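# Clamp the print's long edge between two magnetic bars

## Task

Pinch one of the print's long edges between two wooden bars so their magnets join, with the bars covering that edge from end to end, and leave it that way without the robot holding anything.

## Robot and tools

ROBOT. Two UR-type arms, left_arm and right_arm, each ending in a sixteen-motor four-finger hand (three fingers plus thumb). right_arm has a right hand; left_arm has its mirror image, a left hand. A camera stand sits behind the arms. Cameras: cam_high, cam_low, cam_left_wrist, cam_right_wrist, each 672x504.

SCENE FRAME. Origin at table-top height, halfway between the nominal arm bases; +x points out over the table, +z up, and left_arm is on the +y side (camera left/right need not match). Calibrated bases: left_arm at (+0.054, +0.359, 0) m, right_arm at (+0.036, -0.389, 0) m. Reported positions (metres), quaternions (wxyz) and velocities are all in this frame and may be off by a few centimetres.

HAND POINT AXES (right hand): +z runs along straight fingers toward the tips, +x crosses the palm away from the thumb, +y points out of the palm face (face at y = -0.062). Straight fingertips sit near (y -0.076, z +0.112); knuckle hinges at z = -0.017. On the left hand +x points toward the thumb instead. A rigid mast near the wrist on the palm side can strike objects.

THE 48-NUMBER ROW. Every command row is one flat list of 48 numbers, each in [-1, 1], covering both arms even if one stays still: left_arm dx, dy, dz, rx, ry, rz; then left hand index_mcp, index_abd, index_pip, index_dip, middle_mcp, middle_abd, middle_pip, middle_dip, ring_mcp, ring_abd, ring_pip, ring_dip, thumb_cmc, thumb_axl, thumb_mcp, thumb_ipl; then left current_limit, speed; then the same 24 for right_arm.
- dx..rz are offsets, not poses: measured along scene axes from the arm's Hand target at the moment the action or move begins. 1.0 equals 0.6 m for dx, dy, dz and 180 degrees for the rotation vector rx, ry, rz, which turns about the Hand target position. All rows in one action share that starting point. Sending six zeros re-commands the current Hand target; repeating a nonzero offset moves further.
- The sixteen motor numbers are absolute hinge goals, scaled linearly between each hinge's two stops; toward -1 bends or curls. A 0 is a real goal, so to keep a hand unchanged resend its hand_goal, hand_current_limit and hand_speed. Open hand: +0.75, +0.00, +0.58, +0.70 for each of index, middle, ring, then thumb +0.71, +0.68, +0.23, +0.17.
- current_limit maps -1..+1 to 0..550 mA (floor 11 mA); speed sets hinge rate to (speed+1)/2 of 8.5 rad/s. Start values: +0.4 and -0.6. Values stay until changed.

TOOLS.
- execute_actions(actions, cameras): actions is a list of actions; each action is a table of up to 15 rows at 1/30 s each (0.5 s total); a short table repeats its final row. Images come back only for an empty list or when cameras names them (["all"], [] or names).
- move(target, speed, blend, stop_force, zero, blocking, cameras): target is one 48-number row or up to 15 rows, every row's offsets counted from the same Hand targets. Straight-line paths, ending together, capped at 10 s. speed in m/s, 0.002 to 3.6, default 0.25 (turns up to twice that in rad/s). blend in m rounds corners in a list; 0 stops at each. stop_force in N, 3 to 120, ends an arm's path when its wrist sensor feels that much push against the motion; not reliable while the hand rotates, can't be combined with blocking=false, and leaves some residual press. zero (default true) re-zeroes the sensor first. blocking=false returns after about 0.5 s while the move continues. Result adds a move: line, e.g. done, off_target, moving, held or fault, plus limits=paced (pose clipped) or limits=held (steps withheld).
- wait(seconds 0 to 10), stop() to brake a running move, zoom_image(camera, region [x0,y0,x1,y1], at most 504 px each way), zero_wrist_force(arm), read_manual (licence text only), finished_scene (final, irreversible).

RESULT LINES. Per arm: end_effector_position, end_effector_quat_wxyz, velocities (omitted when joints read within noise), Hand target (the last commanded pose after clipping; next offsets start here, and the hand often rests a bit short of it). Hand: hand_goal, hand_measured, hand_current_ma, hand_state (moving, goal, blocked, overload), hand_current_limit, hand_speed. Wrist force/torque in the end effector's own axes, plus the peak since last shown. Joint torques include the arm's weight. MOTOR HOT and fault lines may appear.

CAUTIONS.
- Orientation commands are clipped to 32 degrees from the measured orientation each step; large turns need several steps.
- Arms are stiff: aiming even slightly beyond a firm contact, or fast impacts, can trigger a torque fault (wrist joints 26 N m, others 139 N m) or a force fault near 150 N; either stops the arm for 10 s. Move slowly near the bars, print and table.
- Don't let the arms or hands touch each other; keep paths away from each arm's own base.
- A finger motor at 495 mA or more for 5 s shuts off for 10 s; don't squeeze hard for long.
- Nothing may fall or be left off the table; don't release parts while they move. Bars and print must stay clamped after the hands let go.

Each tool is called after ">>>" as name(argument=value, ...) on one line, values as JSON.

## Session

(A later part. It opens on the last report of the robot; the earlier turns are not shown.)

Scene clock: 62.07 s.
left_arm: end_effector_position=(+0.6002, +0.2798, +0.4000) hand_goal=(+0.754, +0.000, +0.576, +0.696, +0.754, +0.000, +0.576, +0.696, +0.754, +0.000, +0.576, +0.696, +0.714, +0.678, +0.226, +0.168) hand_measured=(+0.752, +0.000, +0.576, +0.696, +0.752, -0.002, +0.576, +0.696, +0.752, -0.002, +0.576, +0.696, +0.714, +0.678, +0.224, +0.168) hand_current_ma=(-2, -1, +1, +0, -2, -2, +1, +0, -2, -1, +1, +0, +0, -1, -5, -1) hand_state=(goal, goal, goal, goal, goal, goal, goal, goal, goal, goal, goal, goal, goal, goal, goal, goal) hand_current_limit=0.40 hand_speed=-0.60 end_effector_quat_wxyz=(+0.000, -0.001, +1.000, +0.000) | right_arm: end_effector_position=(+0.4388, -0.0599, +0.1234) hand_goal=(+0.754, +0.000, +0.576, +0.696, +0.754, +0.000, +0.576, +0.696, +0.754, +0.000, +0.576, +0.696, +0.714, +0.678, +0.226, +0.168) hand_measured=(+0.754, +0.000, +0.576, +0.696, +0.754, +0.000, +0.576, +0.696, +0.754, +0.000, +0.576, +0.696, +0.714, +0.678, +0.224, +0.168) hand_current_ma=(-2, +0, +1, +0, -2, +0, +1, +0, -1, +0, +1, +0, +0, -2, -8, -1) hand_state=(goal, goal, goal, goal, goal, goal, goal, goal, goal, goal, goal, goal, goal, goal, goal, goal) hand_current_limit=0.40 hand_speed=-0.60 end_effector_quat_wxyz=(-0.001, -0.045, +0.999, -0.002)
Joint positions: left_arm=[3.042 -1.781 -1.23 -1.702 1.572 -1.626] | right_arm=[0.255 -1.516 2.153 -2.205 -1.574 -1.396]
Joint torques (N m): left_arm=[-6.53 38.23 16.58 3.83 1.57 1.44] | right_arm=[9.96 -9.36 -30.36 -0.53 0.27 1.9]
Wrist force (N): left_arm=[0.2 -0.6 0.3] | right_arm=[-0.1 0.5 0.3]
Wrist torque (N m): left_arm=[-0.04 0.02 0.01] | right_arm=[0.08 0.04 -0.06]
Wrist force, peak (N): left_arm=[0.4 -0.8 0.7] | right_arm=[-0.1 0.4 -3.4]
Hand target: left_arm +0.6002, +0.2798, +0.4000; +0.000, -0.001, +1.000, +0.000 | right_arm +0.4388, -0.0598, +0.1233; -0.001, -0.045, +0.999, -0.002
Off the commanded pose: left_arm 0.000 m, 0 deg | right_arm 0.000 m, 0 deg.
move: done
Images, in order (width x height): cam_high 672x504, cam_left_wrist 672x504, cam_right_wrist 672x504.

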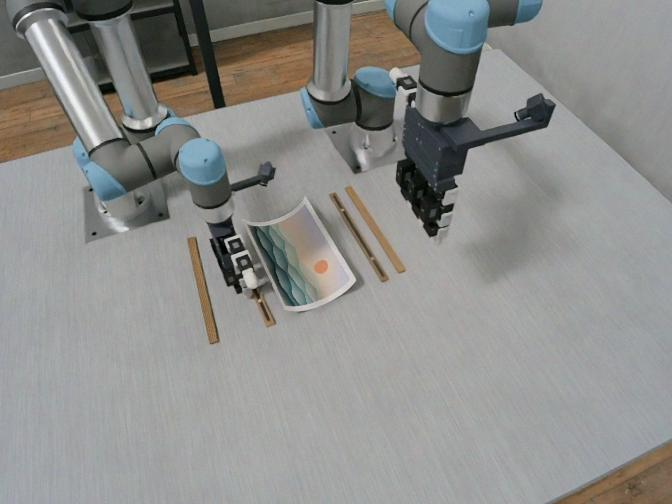

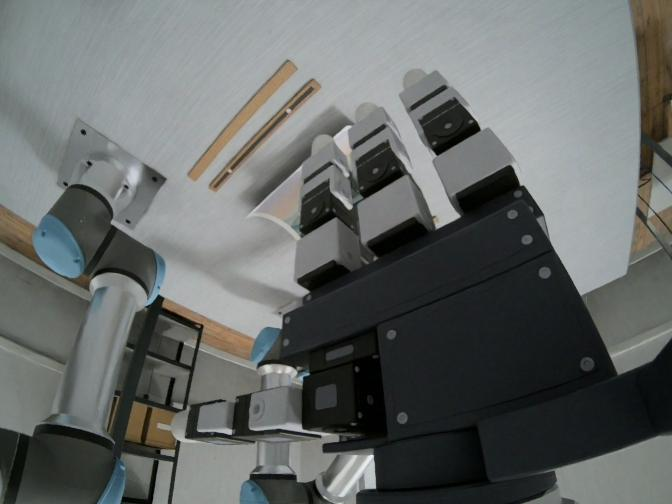

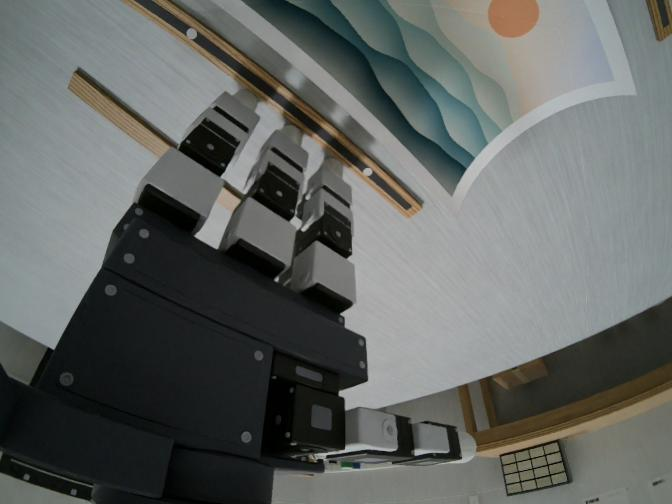

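>>> move(target=[0,0,0,0,0,0,0.754,0,0.576,0.696,0.754,0,0.576,0.696,0.754,0,0.576,0.696,0.714,0.678,0.226,0.168,0.4,-0.6,0.0018,0.0473,0,0,0,0.0111,0.754,0,0.576,0.696,0.754,0,0.576,0.696,0.754,0,0.576,0.696,0.714,0.678,0.226,0.168,0.4,-0.6], speed=0.04, cameras=["cam_high", "cam_right_wrist"])

>>> zoom_image(camera="cam_right_wrist", region=[100, 0, 480, 280])

>>> zoom_image(camera="cam_high", region=[200, 200, 340, 340])

Scene clock: 68.07 s.
left_arm: end_effector_position=(+0.6002, +0.2798, +0.4000) hand_goal=(+0.754, +0.000, +0.576, +0.696, +0.754, +0.000, +0.576, +0.696, +0.754, +0.000, +0.576, +0.696, +0.714, +0.678, +0.226, +0.168) hand_measured=(+0.752, +0.000, +0.576, +0.696, +0.752, -0.002, +0.576, +0.696, +0.752, -0.002, +0.576, +0.696, +0.714, +0.678, +0.224, +0.168) hand_current_ma=(-2, -1, +1, +0, -2, -2, +1, +0, -2, -1, +1, +0, +0, -1, -5, -1) hand_state=(goal, goal, goal, goal, goal, goal, goal, goal, goal, goal, goal, goal, goal, goal, goal, goal) hand_current_limit=0.40 hand_speed=-0.60 end_effector_quat_wxyz=(+0.000, -0.001, +1.000, +0.000) | right_arm: end_effector_position=(+0.4399, -0.0315, +0.1233) hand_goal=(+0.754, +0.000, +0.576, +0.696, +0.754, +0.000, +0.576, +0.696, +0.754, +0.000, +0.576, +0.696, +0.714, +0.678, +0.226, +0.168) hand_measured=(+0.754, +0.000, +0.576, +0.696, +0.754, +0.000, +0.576, +0.696, +0.754, +0.000, +0.576, +0.696, +0.714, +0.678, +0.224, +0.168) hand_current_ma=(-2, +0, +1, +0, -2, +0, +1, +0, -1, +0, +1, +0, +0, -2, -8, -1) hand_state=(goal, goal, goal, goal, goal, goal, goal, goal, goal, goal, goal, goal, goal, goal, goal, goal) hand_current_limit=0.40 hand_speed=-0.60 end_effector_quat_wxyz=(-0.001, -0.063, +0.998, -0.002)
Joint positions: left_arm=[3.042 -1.781 -1.23 -1.702 1.572 -1.626] | right_arm=[0.312 -1.472 2.104 -2.201 -1.574 -1.374]
Joint torques (N m): left_arm=[-6.54 39.59 16.16 3.67 1.25 1.63] | right_arm=[11.92 -11.13 -32.07 -0.54 2.13 2.03]
Wrist force (N): left_arm=[0.4 -0.4 0.4] | right_arm=[-0.2 0.3 -0.1]
Wrist torque (N m): left_arm=[-0.01 0.00 0.01] | right_arm=[0.07 0.06 -0.07]
Wrist force, peak (N): left_arm=[0.2 -0.6 0.8] | right_arm=[-0.3 0.6 0.3]
Hand target: left_arm +0.6002, +0.2798, +0.4000; +0.000, -0.001, +1.000, +0.000 | right_arm +0.4399, -0.0314, +0.1233; -0.001, -0.063, +0.998, -0.002
Off the commanded pose: left_arm 0.000 m, 0 deg | right_arm 0.000 m, 0 deg.
move: done
Images, in order (width x height): cam_high 672x504, cam_right_wrist 672x504.

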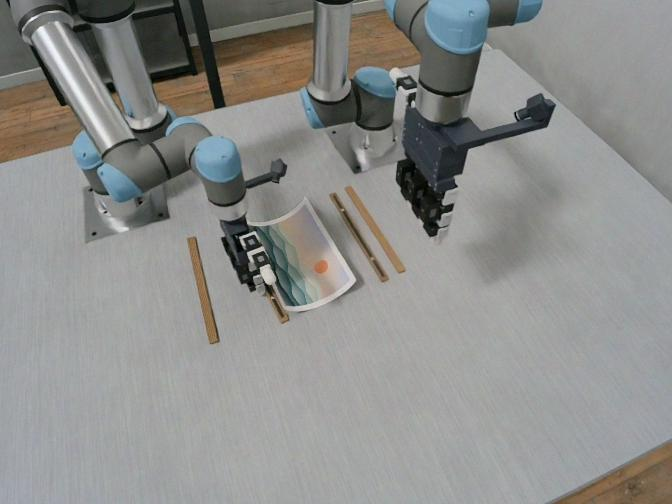

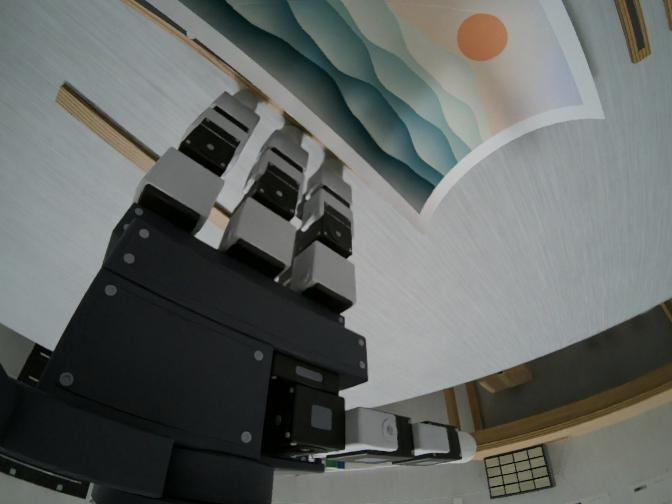

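Scaled by 1.326 from the camera's 672x504 image, which has a finer 960x720 frame.

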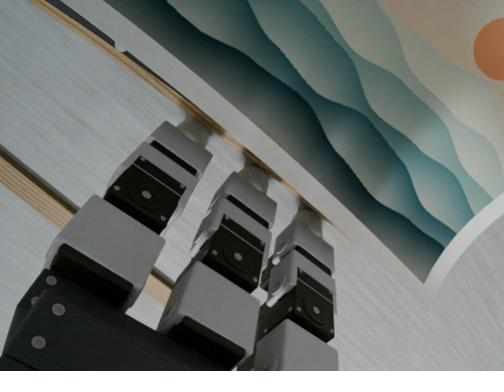

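Scaled by 3.600 from the camera's 672x504 image, which has a finer 960x720 frame.

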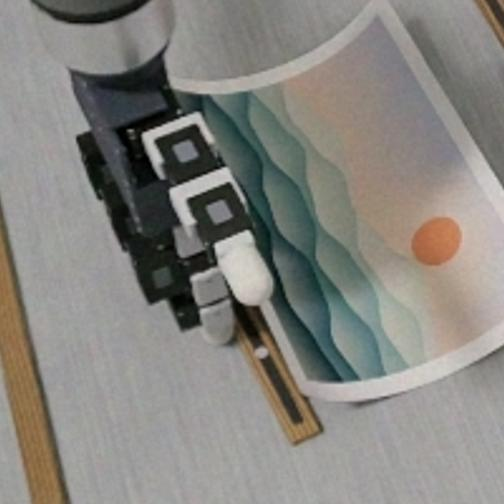

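>>> zoom_image(camera="cam_right_wrist", region=[110, 0, 250, 105])

>>> zoom_image(camera="cam_right_wrist", region=[300, 130, 440, 235])

>>> zoom_image(camera="cam_high", region=[250, 260, 310, 330])

Scaled by 3.600 from the camera's 672x504 image, which has a finer 960x720 frame.

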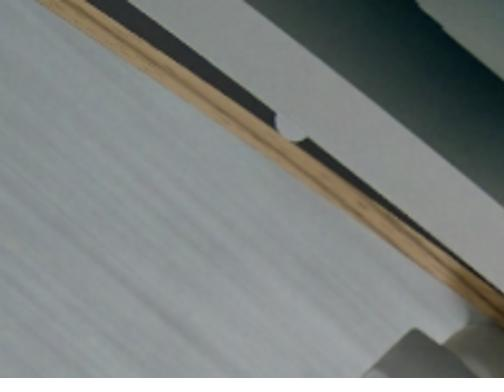

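Scaled by 3.600 from the camera's 672x504 image, which has a finer 960x720 frame.

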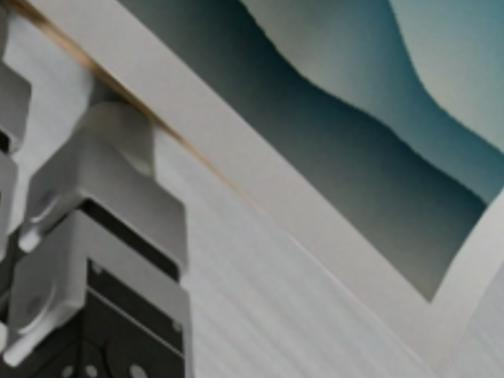

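Scaled by 7.200 from the camera's 672x504 image, which has a finer 960x720 frame.

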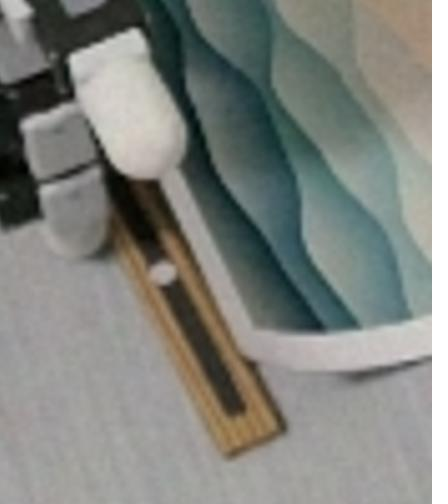

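>>> move(target=[[0,0,0,0,0,0,0.754,0,0.576,0.696,0.754,0,0.576,0.696,0.754,0,0.576,0.696,0.714,0.678,0.226,0.168,0.4,-0.6,-0.0016,0.0132,0,0,0,0,0.754,0,0.576,0.696,0.754,0,0.576,0.696,0.754,0,0.576,0.696,0.714,0.678,0.226,0.168,0.4,-0.6],[0,0,0,0,0,0,0.754,0,0.576,0.696,0.754,0,0.576,0.696,0.754,0,0.576,0.696,0.714,0.678,0.226,0.168,0.4,-0.6,0.002,-0.03,0.001,0,0,0,0.754,0,0.576,0.696,0.754,0,0.576,0.696,0.754,0,0.576,0.696,0.714,0.678,0.226,0.168,0.4,-0.6],[0,0,0,0,0,0,0.754,0,0.576,0.696,0.754,0,0.576,0.696,0.754,0,0.576,0.696,0.714,0.678,0.226,0.168,0.4,-0.6,-0.04,-0.25,0.13,0,0,0,0.754,0,0.576,0.696,0.754,0,0.576,0.696,0.754,0,0.576,0.696,0.714,0.678,0.226,0.168,0.4,-0.6]], speed=[0.03, 0.06, 0.15], cameras=["cam_high", "cam_right_wrist", "cam_low"])

>>> zoom_image(camera="cam_high", region=[200, 190, 370, 340])

>>> zoom_image(camera="cam_high", region=[225, 200, 305, 330])

>>> zoom_image(camera="cam_right_wrist", region=[140, 0, 640, 240])

Scene clock: 76.80 s.
left_arm: end_effector_position=(+0.6002, +0.2798, +0.4000) hand_goal=(+0.754, +0.000, +0.576, +0.696, +0.754, +0.000, +0.576, +0.696, +0.754, +0.000, +0.576, +0.696, +0.714, +0.678, +0.226, +0.168) hand_measured=(+0.752, +0.000, +0.576, +0.696, +0.752, -0.002, +0.576, +0.696, +0.752, -0.002, +0.576, +0.696, +0.714, +0.678, +0.224, +0.168) hand_current_ma=(-2, -1, +1, +0, -2, -2, +1, +0, -2, -1, +1, +0, +0, -1, -5, -1) hand_state=(goal, goal, goal, goal, goal, goal, goal, goal, goal, goal, goal, goal, goal, goal, goal, goal) hand_current_limit=0.40 hand_speed=-0.60 end_effector_quat_wxyz=(+0.000, -0.001, +1.000, +0.000) | right_arm: end_effector_position=(+0.4159, -0.1813, +0.2013) hand_goal=(+0.754, +0.000, +0.576, +0.696, +0.754, +0.000, +0.576, +0.696, +0.754, +0.000, +0.576, +0.696, +0.714, +0.678, +0.226, +0.168) hand_measured=(+0.754, +0.000, +0.576, +0.696, +0.754, +0.000, +0.576, +0.696, +0.754, +0.000, +0.576, +0.696, +0.714, +0.678, +0.224, +0.168) hand_current_ma=(-2, +0, +1, +0, -2, +0, +1, +0, -1, +0, +1, +0, +0, -2, -8, -1) hand_state=(goal, goal, goal, goal, goal, goal, goal, goal, goal, goal, goal, goal, goal, goal, goal, goal) hand_current_limit=0.40 hand_speed=-0.60 end_effector_quat_wxyz=(-0.001, -0.063, +0.998, -0.002)
Joint positions: left_arm=[3.042 -1.781 -1.23 -1.702 1.572 -1.626] | right_arm=[-0.042 -1.809 2.185 -1.946 -1.575 -1.728]
Joint torques (N m): left_arm=[-4.6 38.16 15.54 3.85 1.35 1.45] | right_arm=[-10.93 -22.89 -35.29 -0.62 2.76 -2.18]
Wrist force (N): left_arm=[0.1 -0.4 0.3] | right_arm=[-0.1 0.3 0.4]
Wrist torque (N m): left_arm=[-0.01 0.04 -0.01] | right_arm=[0.00 0.02 0.03]
Wrist force, peak (N): left_arm=[0.3 -0.6 0.8] | right_arm=[-0.4 1.1 0.8]
Hand target: left_arm +0.6002, +0.2798, +0.4000; +0.000, -0.001, +1.000, +0.000 | right_arm +0.4159, -0.1814, +0.2013; -0.001, -0.063, +0.998, -0.002
Off the commanded pose: left_arm 0.000 m, 0 deg | right_arm 0.000 m, 0 deg.
move: done
Images, in order (width x height): cam_high 672x504, cam_low 672x504, cam_right_wrist 672x504.

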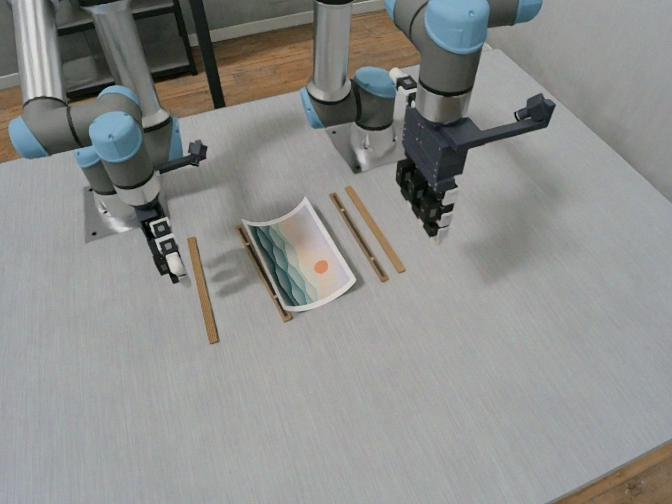

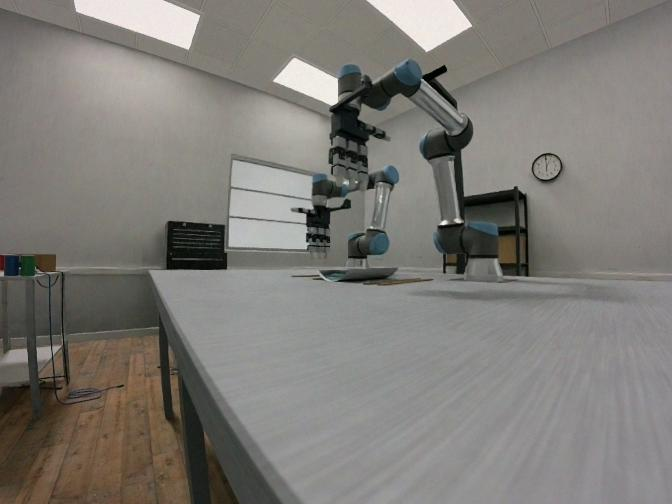

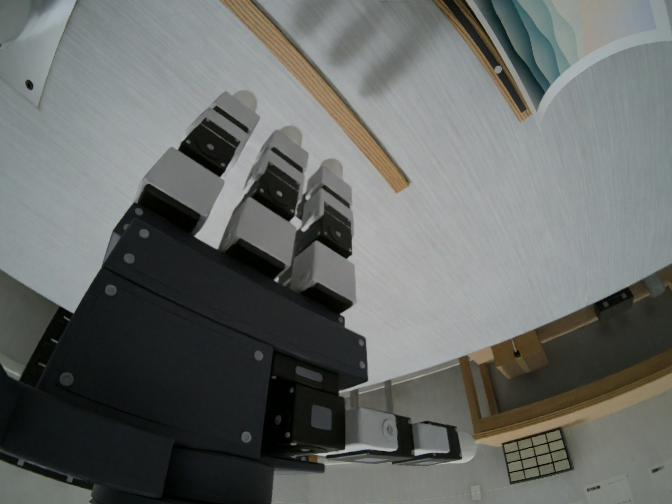

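Scaled by 2.965 from the camera's 672x504 image, which has a finer 960x720 frame.

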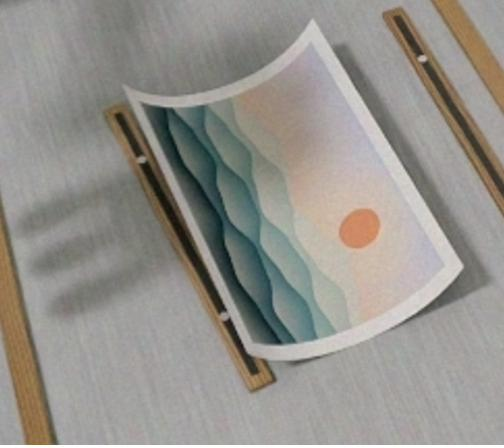

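Scaled by 3.877 from the camera's 672x504 image, which has a finer 960x720 frame.

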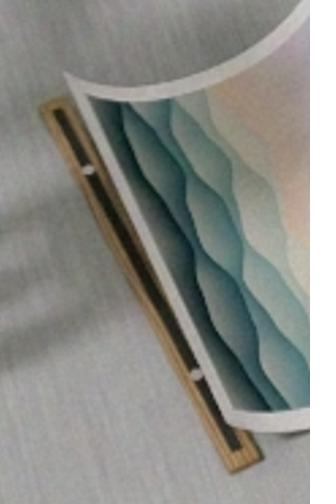

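Scaled by 1.008 from the camera's 672x504 image, which has a finer 960x720 frame.

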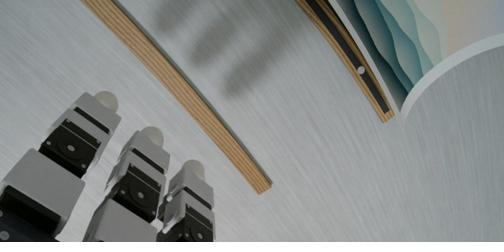

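>>> move(target=[[0,0,0,0,0,0,0.754,0,0.576,0.696,0.754,0,0.576,0.696,0.754,0,0.576,0.696,0.714,0.678,0.226,0.168,0.4,-0.6,-0.1265,0.1607,0,0,0,-0.0122,0.754,0,0.576,0.696,0.754,0,0.576,0.696,0.754,0,0.576,0.696,0.714,0.678,0.226,0.168,0.4,-0.6],[0,0,0,0,0,0,0.754,0,0.576,0.696,0.754,0,0.576,0.696,0.754,0,0.576,0.696,0.714,0.678,0.226,0.168,0.4,-0.6,-0.1265,0.1607,-0.13,0,0,-0.0122,0.754,0,0.576,0.696,0.754,0,0.576,0.696,0.754,0,0.576,0.696,0.714,0.678,0.226,0.168,0.4,-0.6],[0,0,0,0,0,0,0.754,0,0.576,0.696,0.754,0,0.576,0.696,0.754,0,0.576,0.696,0.714,0.678,0.226,0.168,0.4,-0.6,-0.1305,0.2512,-0.13,0,0,-0.0122,0.754,0,0.576,0.696,0.754,0,0.576,0.696,0.754,0,0.576,0.696,0.714,0.678,0.226,0.168,0.4,-0.6]], speed=[0.15, 0.06, 0.04], cameras=["cam_high", "cam_right_wrist"])

>>> zoom_image(camera="cam_right_wrist", region=[180, 60, 420, 240])

>>> zoom_image(camera="cam_high", region=[200, 190, 320, 340])

Scene clock: 84.83 s.
left_arm: end_effector_position=(+0.6002, +0.2798, +0.4000) hand_goal=(+0.754, +0.000, +0.576, +0.696, +0.754, +0.000, +0.576, +0.696, +0.754, +0.000, +0.576, +0.696, +0.714, +0.678, +0.226, +0.168) hand_measured=(+0.752, +0.000, +0.576, +0.696, +0.752, -0.002, +0.576, +0.696, +0.752, -0.002, +0.576, +0.696, +0.714, +0.678, +0.224, +0.168) hand_current_ma=(-2, -1, +1, +0, -2, -2, +1, +0, -2, -1, +1, +0, +0, -1, -5, -1) hand_state=(goal, goal, goal, goal, goal, goal, goal, goal, goal, goal, goal, goal, goal, goal, goal, goal) hand_current_limit=0.40 hand_speed=-0.60 end_effector_quat_wxyz=(+0.000, -0.001, +1.000, +0.000) | right_arm: end_effector_position=(+0.3376, -0.0308, +0.1234) hand_goal=(+0.754, +0.000, +0.576, +0.696, +0.754, +0.000, +0.576, +0.696, +0.754, +0.000, +0.576, +0.696, +0.714, +0.678, +0.226, +0.168) hand_measured=(+0.754, +0.000, +0.576, +0.696, +0.754, +0.000, +0.576, +0.696, +0.754, +0.000, +0.576, +0.696, +0.714, +0.678, +0.224, +0.168) hand_current_ma=(-2, +0, +1, +0, -2, +0, +1, +0, -1, +0, +1, +0, +0, -2, -8, -1) hand_state=(goal, goal, goal, goal, goal, goal, goal, goal, goal, goal, goal, goal, goal, goal, goal, goal) hand_current_limit=0.40 hand_speed=-0.60 end_effector_quat_wxyz=(-0.001, -0.044, +0.999, -0.002)
Joint positions: left_arm=[3.042 -1.781 -1.23 -1.702 1.572 -1.626] | right_arm=[0.406 -1.674 2.305 -2.2 -1.574 -1.241]
Joint torques (N m): left_arm=[-3.34 39.86 17.22 3.84 1.41 1.51] | right_arm=[9.58 -4.08 -30.12 -4.3 -0.96 2.56]
Wrist force (N): left_arm=[0.3 -0.5 0.3] | right_arm=[0.0 0.5 0.2]
Wrist torque (N m): left_arm=[-0.02 0.02 0.01] | right_arm=[0.08 0.02 -0.04]
Wrist force, peak (N): left_arm=[0.4 -0.8 0.7] | right_arm=[0.4 1.2 0.2]
Hand target: left_arm +0.6002, +0.2798, +0.4000; +0.000, -0.001, +1.000, +0.000 | right_arm +0.3376, -0.0307, +0.1233; -0.001, -0.044, +0.999, -0.002
Off the commanded pose: left_arm 0.000 m, 0 deg | right_arm 0.000 m, 0 deg.
move: done
Images, in order (width x height): cam_high 672x504, cam_right_wrist 672x504.

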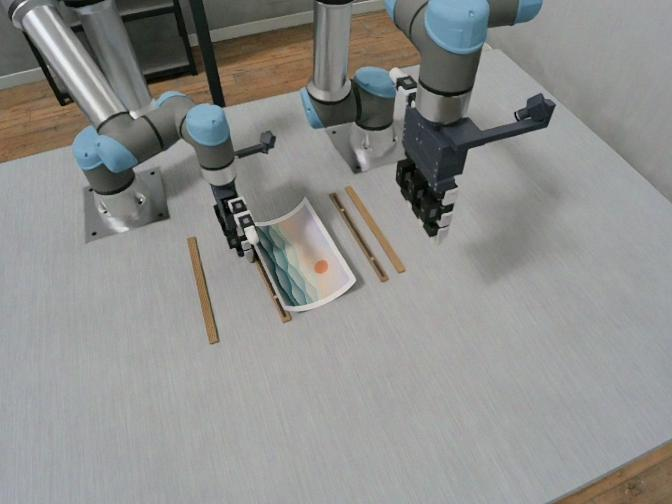

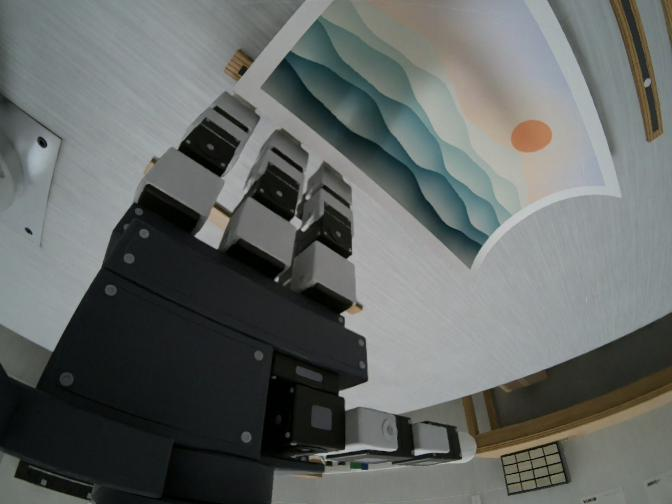

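Scaled by 2.100 from the camera's 672x504 image, which has a finer 960x720 frame.

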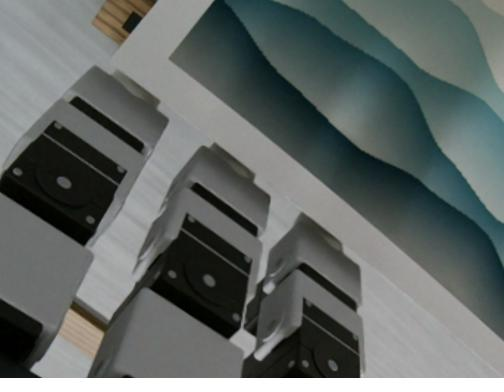

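Scaled by 3.360 from the camera's 672x504 image, which has a finer 960x720 frame.

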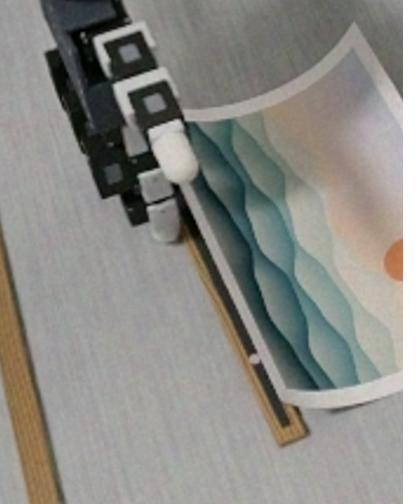

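>>> move(target=[[0,0,0,0,0,0,0.754,0,0.576,0.696,0.754,0,0.576,0.696,0.754,0,0.576,0.696,0.714,0.678,0.226,0.168,0.4,-0.6,0.005,-0.06,0.002,0,0,0,0.754,0,0.576,0.696,0.754,0,0.576,0.696,0.754,0,0.576,0.696,0.714,0.678,0.226,0.168,0.4,-0.6],[0,0,0,0,0,0,0.754,0,0.576,0.696,0.754,0,0.576,0.696,0.754,0,0.576,0.696,0.714,0.678,0.226,0.168,0.4,-0.6,0.1,-0.28,0.25,0,0,0,0.754,0,0.576,0.696,0.754,0,0.576,0.696,0.754,0,0.576,0.696,0.714,0.678,0.226,0.168,0.4,-0.6]], speed=[0.06, 0.2], blend=0.01, cameras=["cam_high", "cam_right_wrist"])

>>> zoom_image(camera="cam_high", region=[225, 200, 305, 330])

>>> zoom_image(camera="cam_high", region=[170, 190, 370, 360])

Scene clock: 88.60 s.
left_arm: end_effector_position=(+0.6002, +0.2798, +0.4000) hand_goal=(+0.754, +0.000, +0.576, +0.696, +0.754, +0.000, +0.576, +0.696, +0.754, +0.000, +0.576, +0.696, +0.714, +0.678, +0.226, +0.168) hand_measured=(+0.752, +0.000, +0.576, +0.696, +0.752, -0.002, +0.576, +0.696, +0.752, -0.002, +0.576, +0.696, +0.714, +0.678, +0.224, +0.168) hand_current_ma=(-2, -1, +1, +0, -2, -2, +1, +0, -2, -1, +1, +0, +0, -1, -5, -1) hand_state=(goal, goal, goal, goal, goal, goal, goal, goal, goal, goal, goal, goal, goal, goal, goal, goal) hand_current_limit=0.40 hand_speed=-0.60 end_effector_quat_wxyz=(+0.000, -0.001, +1.000, +0.000) | right_arm: end_effector_position=(+0.3976, -0.1986, +0.2733) hand_goal=(+0.754, +0.000, +0.576, +0.696, +0.754, +0.000, +0.576, +0.696, +0.754, +0.000, +0.576, +0.696, +0.714, +0.678, +0.226, +0.168) hand_measured=(+0.754, +0.000, +0.576, +0.696, +0.754, +0.000, +0.576, +0.696, +0.754, +0.000, +0.576, +0.696, +0.714, +0.678, +0.224, +0.168) hand_current_ma=(-2, +0, +1, +0, -2, +0, +1, +0, -1, +0, +1, +0, +0, -2, -9, -1) hand_state=(goal, goal, goal, goal, goal, goal, goal, goal, goal, goal, goal, goal, goal, goal, goal, goal) hand_current_limit=0.40 hand_speed=-0.60 end_effector_quat_wxyz=(-0.001, -0.044, +0.999, -0.002)
Joint positions: left_arm=[3.042 -1.781 -1.23 -1.702 1.572 -1.626] | right_arm=[-0.093 -1.934 2.079 -1.714 -1.575 -1.741]
Joint torques (N m): left_arm=[-2.12 39.66 16.39 3.6 0.97 1.56] | right_arm=[-11.67 -14.47 -36.46 -0.6 2.6 -2.18]
Wrist force (N): left_arm=[0.2 -0.4 0.2] | right_arm=[-0.5 0.4 0.2]
Wrist torque (N m): left_arm=[-0.01 0.02 0.01] | right_arm=[0.05 0.08 0.01]
Wrist force, peak (N): left_arm=[0.6 -0.9 0.3] | right_arm=[0.2 1.1 0.5]
Hand target: left_arm +0.6002, +0.2798, +0.4000; +0.000, -0.001, +1.000, +0.000 | right_arm +0.3976, -0.1987, +0.2733; -0.001, -0.044, +0.999, -0.002
Off the commanded pose: left_arm 0.000 m, 0 deg | right_arm 0.000 m, 0 deg.
move: done
Images, in order (width x height): cam_high 672x504, cam_right_wrist 672x504.

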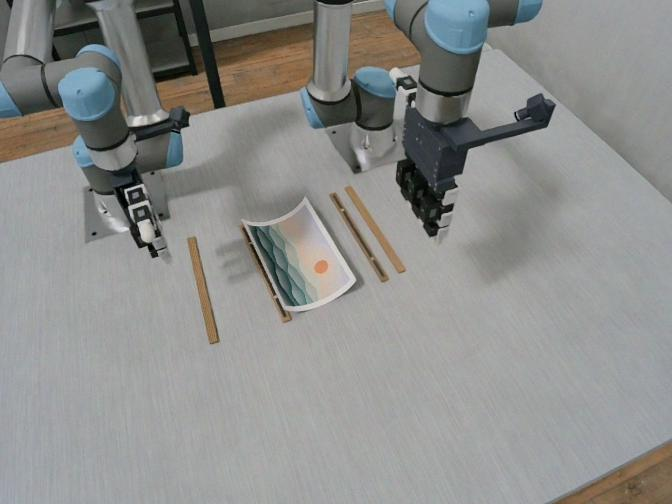

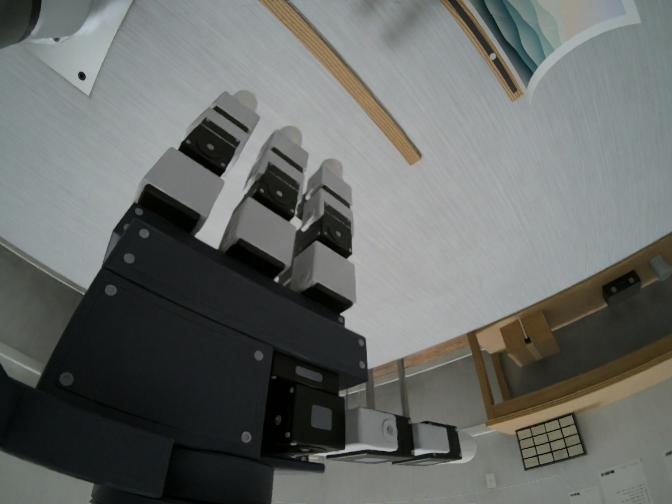

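Scaled by 3.877 from the camera's 672x504 image, which has a finer 960x720 frame.

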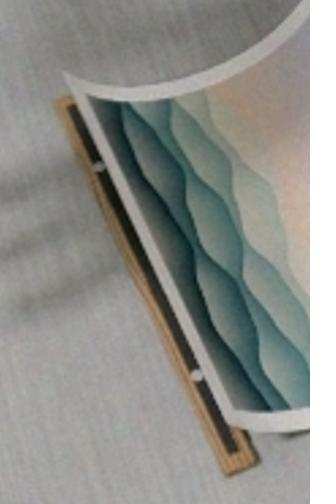

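Scaled by 2.520 from the camera's 672x504 image, which has a finer 960x720 frame.

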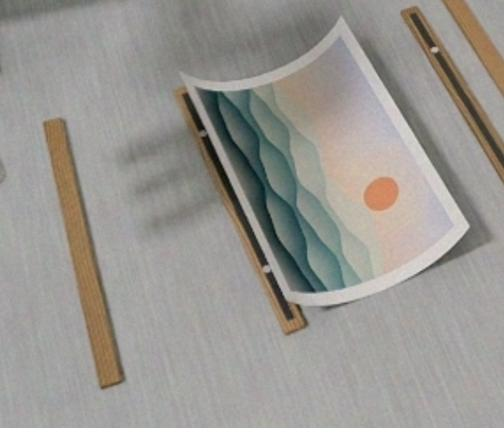

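>>> move(target=[0,0,0,0,0,0,0.754,0,0.576,0.696,0.754,0,0.576,0.696,0.754,0,0.576,0.696,0.714,0.678,0.226,0.168,0.4,-0.6,0.0207,-0.1167,-0.2055,-0.3609,-0.0126,-0.0296,0.3795,0,-0.6248,0.6957,0.3795,0,-0.6248,0.6957,0.754,0,0.576,0.696,-0.657,0.678,0.0944,-0.0227,0.4,-0.6], speed=0.25, cameras=["all"])

Scene clock: 105.33 s.
left_arm: end_effector_position=(+0.6002, +0.2798, +0.4000) hand_goal=(+0.754, +0.000, +0.576, +0.696, +0.754, +0.000, +0.576, +0.696, +0.754, +0.000, +0.576, +0.696, +0.714, +0.678, +0.226, +0.168) hand_measured=(+0.752, +0.000, +0.576, +0.696, +0.752, -0.002, +0.576, +0.696, +0.752, -0.002, +0.576, +0.696, +0.714, +0.678, +0.224, +0.168) hand_current_ma=(-2, -1, +1, +0, -2, -2, +1, +0, -2, -1, +1, +0, +0, -1, -5, -1) hand_state=(goal, goal, goal, goal, goal, goal, goal, goal, goal, goal, goal, goal, goal, goal, goal, goal) hand_current_limit=0.40 hand_speed=-0.60 end_effector_quat_wxyz=(+0.000, -0.001, +1.000, +0.000) | right_arm: end_effector_position=(+0.4100, -0.2687, +0.1501) hand_goal=(+0.380, +0.000, -0.624, +0.696, +0.380, +0.000, -0.624, +0.696, +0.754, +0.000, +0.576, +0.696, -0.656, +0.678, +0.094, -0.022) hand_measured=(+0.378, +0.000, -0.618, +0.696, +0.378, +0.000, -0.618, +0.696, +0.746, +0.000, +0.576, +0.696, -0.652, +0.678, +0.092, -0.020) hand_current_ma=(-3, +0, +16, +0, -3, +0, +17, +0, -20, +0, +1, +0, +7, -2, -6, +4) hand_state=(goal, goal, goal, goal, goal, goal, goal, goal, goal, goal, goal, goal, goal, goal, goal, goal) hand_current_limit=0.40 hand_speed=-0.60 end_effector_quat_wxyz=(-0.005, +0.008, +0.842, -0.539)
Joint positions: left_arm=[3.042 -1.781 -1.23 -1.702 1.572 -1.626] | right_arm=[0.387 -1.507 2.035 -1.378 -2.55 -0.759]
Joint torques (N m): left_arm=[-1.68 39.37 16.57 3.76 0.94 0.92] | right_arm=[10.83 -9.9 -32.68 0.71 -4.09 2.36]
Wrist force (N): left_arm=[0.4 -0.6 0.2] | right_arm=[-0.2 -0.5 0.6]
Wrist torque (N m): left_arm=[-0.02 -0.01 0.01] | right_arm=[-0.08 0.01 -0.01]
Wrist force, peak (N): left_arm=[0.4 -0.9 0.6] | right_arm=[-0.4 -0.6 0.6]
Hand target: left_arm +0.6002, +0.2798, +0.4000; +0.000, -0.001, +1.000, +0.000 | right_arm +0.4100, -0.2687, +0.1500; -0.005, +0.008, +0.842, -0.539
Off the commanded pose: left_arm 0.000 m, 0 deg | right_arm 0.000 m, 0 deg.
move: done

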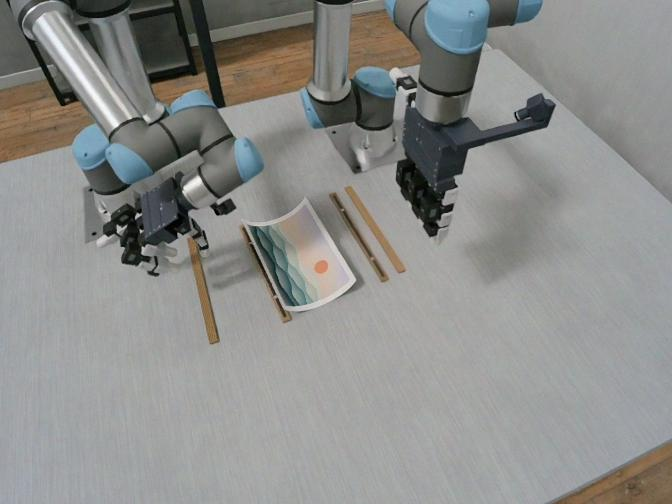

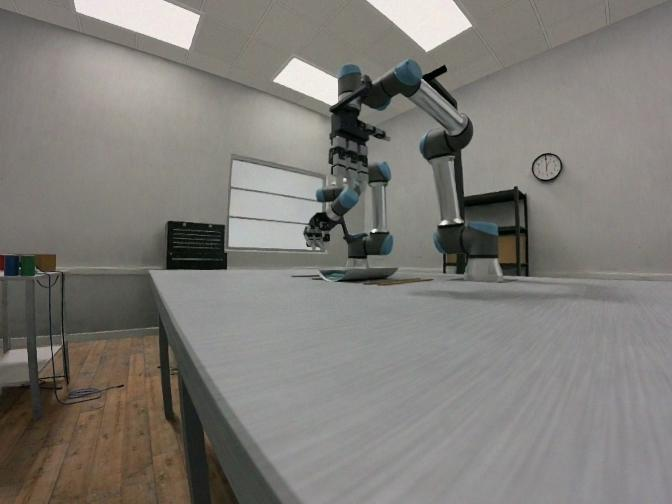

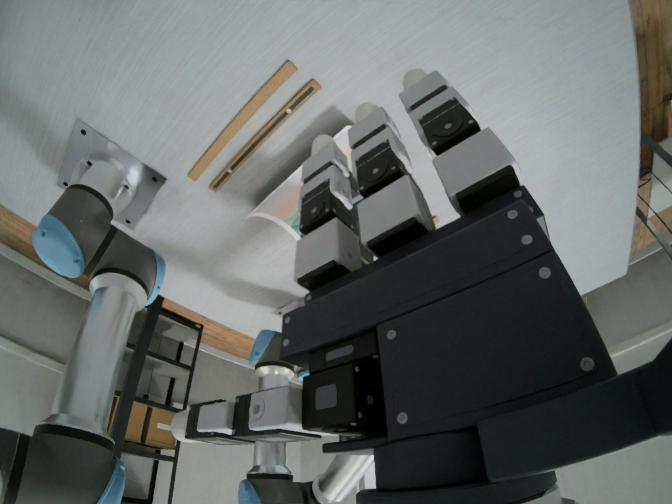

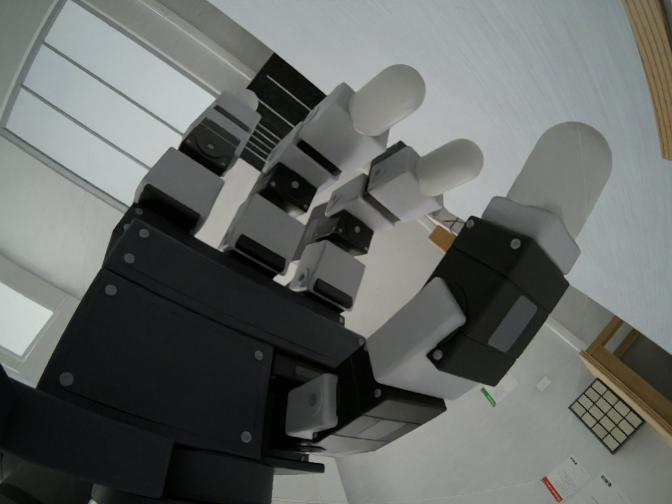

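>>> zoom_image(camera="cam_high", region=[80, 150, 280, 350])

Scaled by 2.520 from the camera's 672x504 image, which has a finer 960x720 frame.

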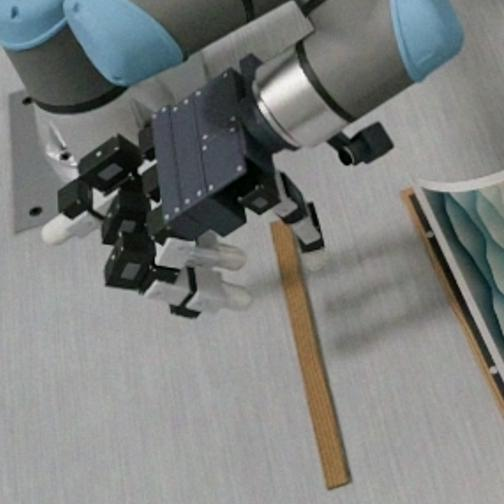

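>>> move(target=[0,0,0,0,0,0,0.754,0,0.576,0.696,0.754,0,0.576,0.696,0.754,0,0.576,0.696,0.714,0.678,0.226,0.168,0.4,-0.6,0,0.005,-0.1333,0,0,0,0.3795,0,-0.6248,0.6957,0.3795,0,-0.6248,0.6957,0.754,0,0.576,0.696,-0.657,0.678,0.0944,-0.0227,0.4,-0.6], speed=0.12, cameras=["cam_high", "cam_right_wrist"])

>>> zoom_image(camera="cam_high", region=[110, 180, 270, 340])

>>> zoom_image(camera="cam_right_wrist", region=[290, 0, 672, 290])

Scene clock: 108.60 s.
left_arm: end_effector_position=(+0.6002, +0.2798, +0.4000) hand_goal=(+0.754, +0.000, +0.576, +0.696, +0.754, +0.000, +0.576, +0.696, +0.754, +0.000, +0.576, +0.696, +0.714, +0.678, +0.226, +0.168) hand_measured=(+0.752, +0.000, +0.576, +0.696, +0.752, -0.002, +0.576, +0.696, +0.752, -0.002, +0.576, +0.696, +0.714, +0.678, +0.224, +0.168) hand_current_ma=(-2, -1, +1, +0, -2, -2, +1, +0, -2, -1, +1, +0, +0, -1, -5, -1) hand_state=(goal, goal, goal, goal, goal, goal, goal, goal, goal, goal, goal, goal, goal, goal, goal, goal) hand_current_limit=0.40 hand_speed=-0.60 end_effector_quat_wxyz=(+0.000, -0.001, +1.000, +0.000) | right_arm: end_effector_position=(+0.4100, -0.2657, +0.0701) hand_goal=(+0.380, +0.000, -0.624, +0.696, +0.380, +0.000, -0.624, +0.696, +0.754, +0.000, +0.576, +0.696, -0.656, +0.678, +0.094, -0.022) hand_measured=(+0.378, +0.000, -0.618, +0.696, +0.378, +0.000, -0.618, +0.696, +0.746, +0.000, +0.576, +0.696, -0.652, +0.678, +0.092, -0.020) hand_current_ma=(-4, +0, +16, +0, -4, +0, +16, +0, -22, +0, +0, +0, +7, -2, -6, +4) hand_state=(goal, goal, goal, goal, goal, goal, goal, goal, goal, goal, goal, goal, goal, goal, goal, goal) hand_current_limit=0.40 hand_speed=-0.60 end_effector_quat_wxyz=(-0.005, +0.008, +0.842, -0.539)
Joint positions: left_arm=[3.042 -1.781 -1.23 -1.702 1.572 -1.626] | right_arm=[0.394 -1.374 2.131 -1.6 -2.545 -0.75]
Joint torques (N m): left_arm=[-1.17 37.67 16.78 3.68 1.18 1.08] | right_arm=[8.83 -12.67 -4.96 -3.17 0.9 -1.89]
Wrist force (N): left_arm=[-0.1 -0.3 0.4] | right_arm=[0.0 -0.5 0.6]
Wrist torque (N m): left_arm=[-0.01 0.06 -0.03] | right_arm=[-0.07 0.00 0.11]
Wrist force, peak (N): left_arm=[0.0 -0.9 0.4] | right_arm=[-0.3 -1.4 0.2]
Hand target: left_arm +0.6002, +0.2798, +0.4000; +0.000, -0.001, +1.000, +0.000 | right_arm +0.4100, -0.2657, +0.0701; -0.005, +0.008, +0.842, -0.539
Off the commanded pose: left_arm 0.000 m, 0 deg | right_arm 0.000 m, 0 deg.
move: done
Images, in order (width x height): cam_high 672x504, cam_right_wrist 672x504.

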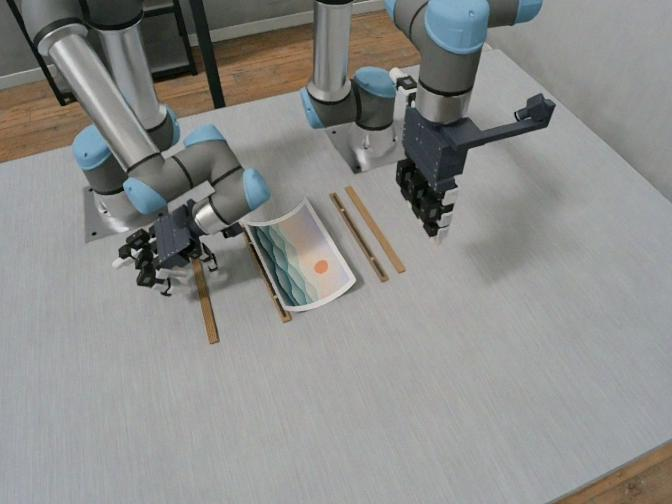

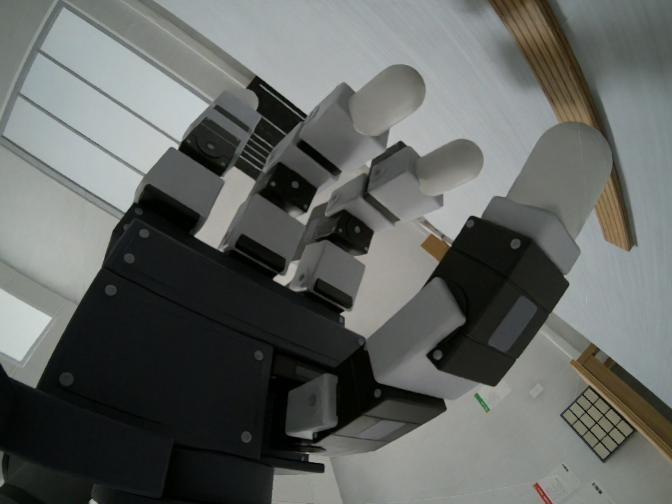

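Scaled by 3.150 from the camera's 672x504 image, which has a finer 960x720 frame.

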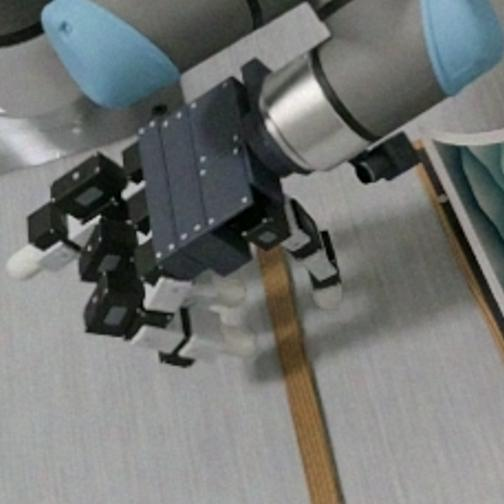

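Scaled by 1.319 from the camera's 672x504 image, which has a finer 960x720 frame.

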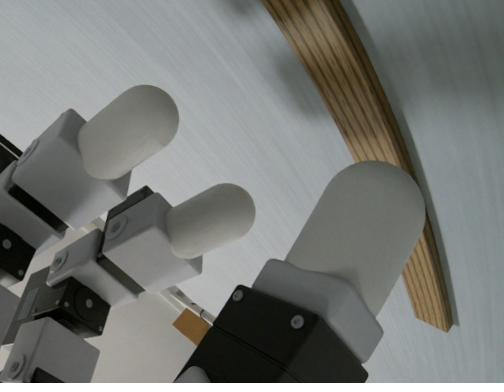

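>>> move(target=[0,0,0,0,0,0,0.754,0,0.576,0.696,0.754,0,0.576,0.696,0.754,0,0.576,0.696,0.714,0.678,0.226,0.168,0.4,-0.6,0,0,-0.045,0,0,0,0.3795,0,-0.6248,0.6957,0.3795,0,-0.6248,0.6957,0.754,0,0.576,0.696,-0.657,0.678,0.0944,-0.0227,0.4,-0.6], speed=0.05, stop_force=4, cameras=["cam_high", "cam_right_wrist"])

>>> zoom_image(camera="cam_high", region=[130, 200, 250, 320])

>>> zoom_image(camera="cam_right_wrist", region=[320, 0, 672, 264])

Scene clock: 111.53 s.
left_arm: end_effector_position=(+0.6002, +0.2798, +0.4000) hand_goal=(+0.754, +0.000, +0.576, +0.696, +0.754, +0.000, +0.576, +0.696, +0.754, +0.000, +0.576, +0.696, +0.714, +0.678, +0.226, +0.168) hand_measured=(+0.752, +0.000, +0.576, +0.696, +0.752, -0.002, +0.576, +0.696, +0.752, -0.002, +0.576, +0.696, +0.714, +0.678, +0.224, +0.168) hand_current_ma=(-2, -1, +1, +0, -2, -2, +1, +0, -2, -1, +1, +0, +0, -1, -5, -1) hand_state=(goal, goal, goal, goal, goal, goal, goal, goal, goal, goal, goal, goal, goal, goal, goal, goal) hand_current_limit=0.40 hand_speed=-0.60 end_effector_quat_wxyz=(+0.000, -0.001, +1.000, +0.000) | right_arm: end_effector_position=(+0.4100, -0.2657, +0.0431) hand_goal=(+0.380, +0.000, -0.624, +0.696, +0.380, +0.000, -0.624, +0.696, +0.754, +0.000, +0.576, +0.696, -0.656, +0.678, +0.094, -0.022) hand_measured=(+0.378, +0.000, -0.618, +0.696, +0.378, +0.000, -0.618, +0.696, +0.746, +0.000, +0.576, +0.696, -0.652, +0.678, +0.092, -0.020) hand_current_ma=(-4, +0, +16, +0, -4, +0, +16, +0, -22, +0, +0, +0, +7, -2, -6, +4) hand_state=(goal, goal, goal, goal, goal, goal, goal, goal, goal, goal, goal, goal, goal, goal, goal, goal) hand_current_limit=0.40 hand_speed=-0.60 end_effector_quat_wxyz=(-0.005, +0.008, +0.842, -0.539)
Joint positions: left_arm=[3.042 -1.781 -1.23 -1.702 1.572 -1.626] | right_arm=[0.394 -1.319 2.156 -1.68 -2.545 -0.75]
Joint torques (N m): left_arm=[-1.44 38.71 16.48 3.5 1.15 1.32] | right_arm=[1.53 -14.62 -3.53 -2.99 0.03 -1.97]
Wrist force (N): left_arm=[0.0 -0.7 0.5] | right_arm=[-0.3 -0.7 0.6]
Wrist torque (N m): left_arm=[-0.06 0.05 -0.01] | right_arm=[-0.09 0.03 0.10]
Wrist force, peak (N): left_arm=[0.1 -0.9 0.5] | right_arm=[-0.4 -0.8 0.7]
Hand target: left_arm +0.6002, +0.2798, +0.4000; +0.000, -0.001, +1.000, +0.000 | right_arm +0.4100, -0.2657, +0.0431; -0.005, +0.008, +0.842, -0.539
Off the commanded pose: left_arm 0.000 m, 0 deg | right_arm 0.000 m, 0 deg.
move: done
Images, in order (width x height): cam_high 672x504, cam_right_wrist 672x504.

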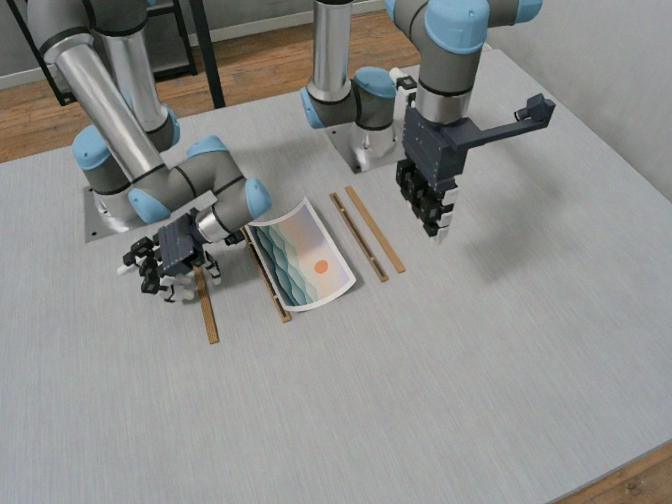

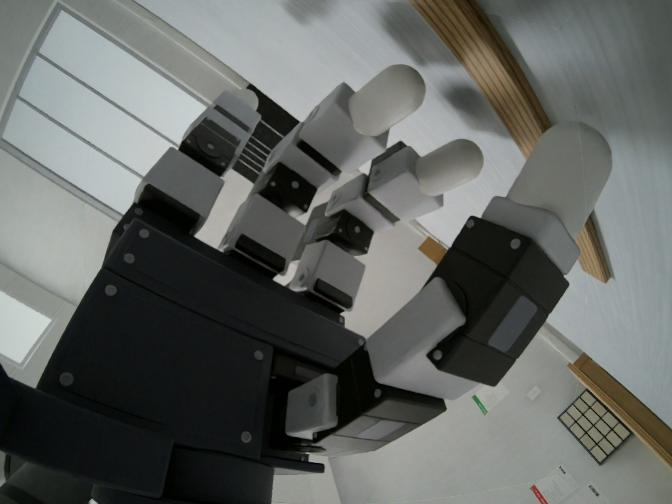

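Scaled by 4.200 from the camera's 672x504 image, which has a finer 960x720 frame.

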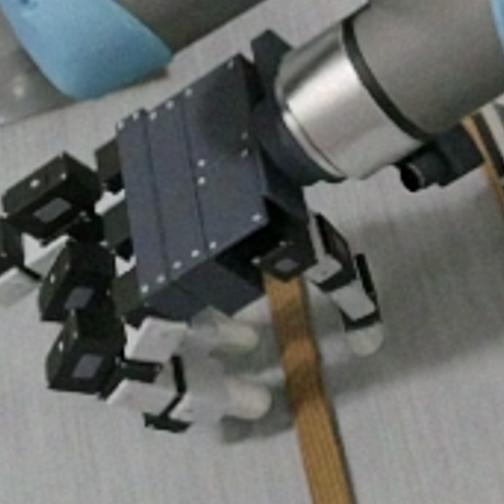

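Scaled by 1.432 from the camera's 672x504 image, which has a finer 960x720 frame.

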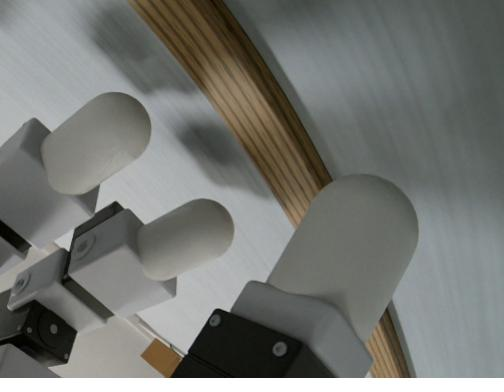

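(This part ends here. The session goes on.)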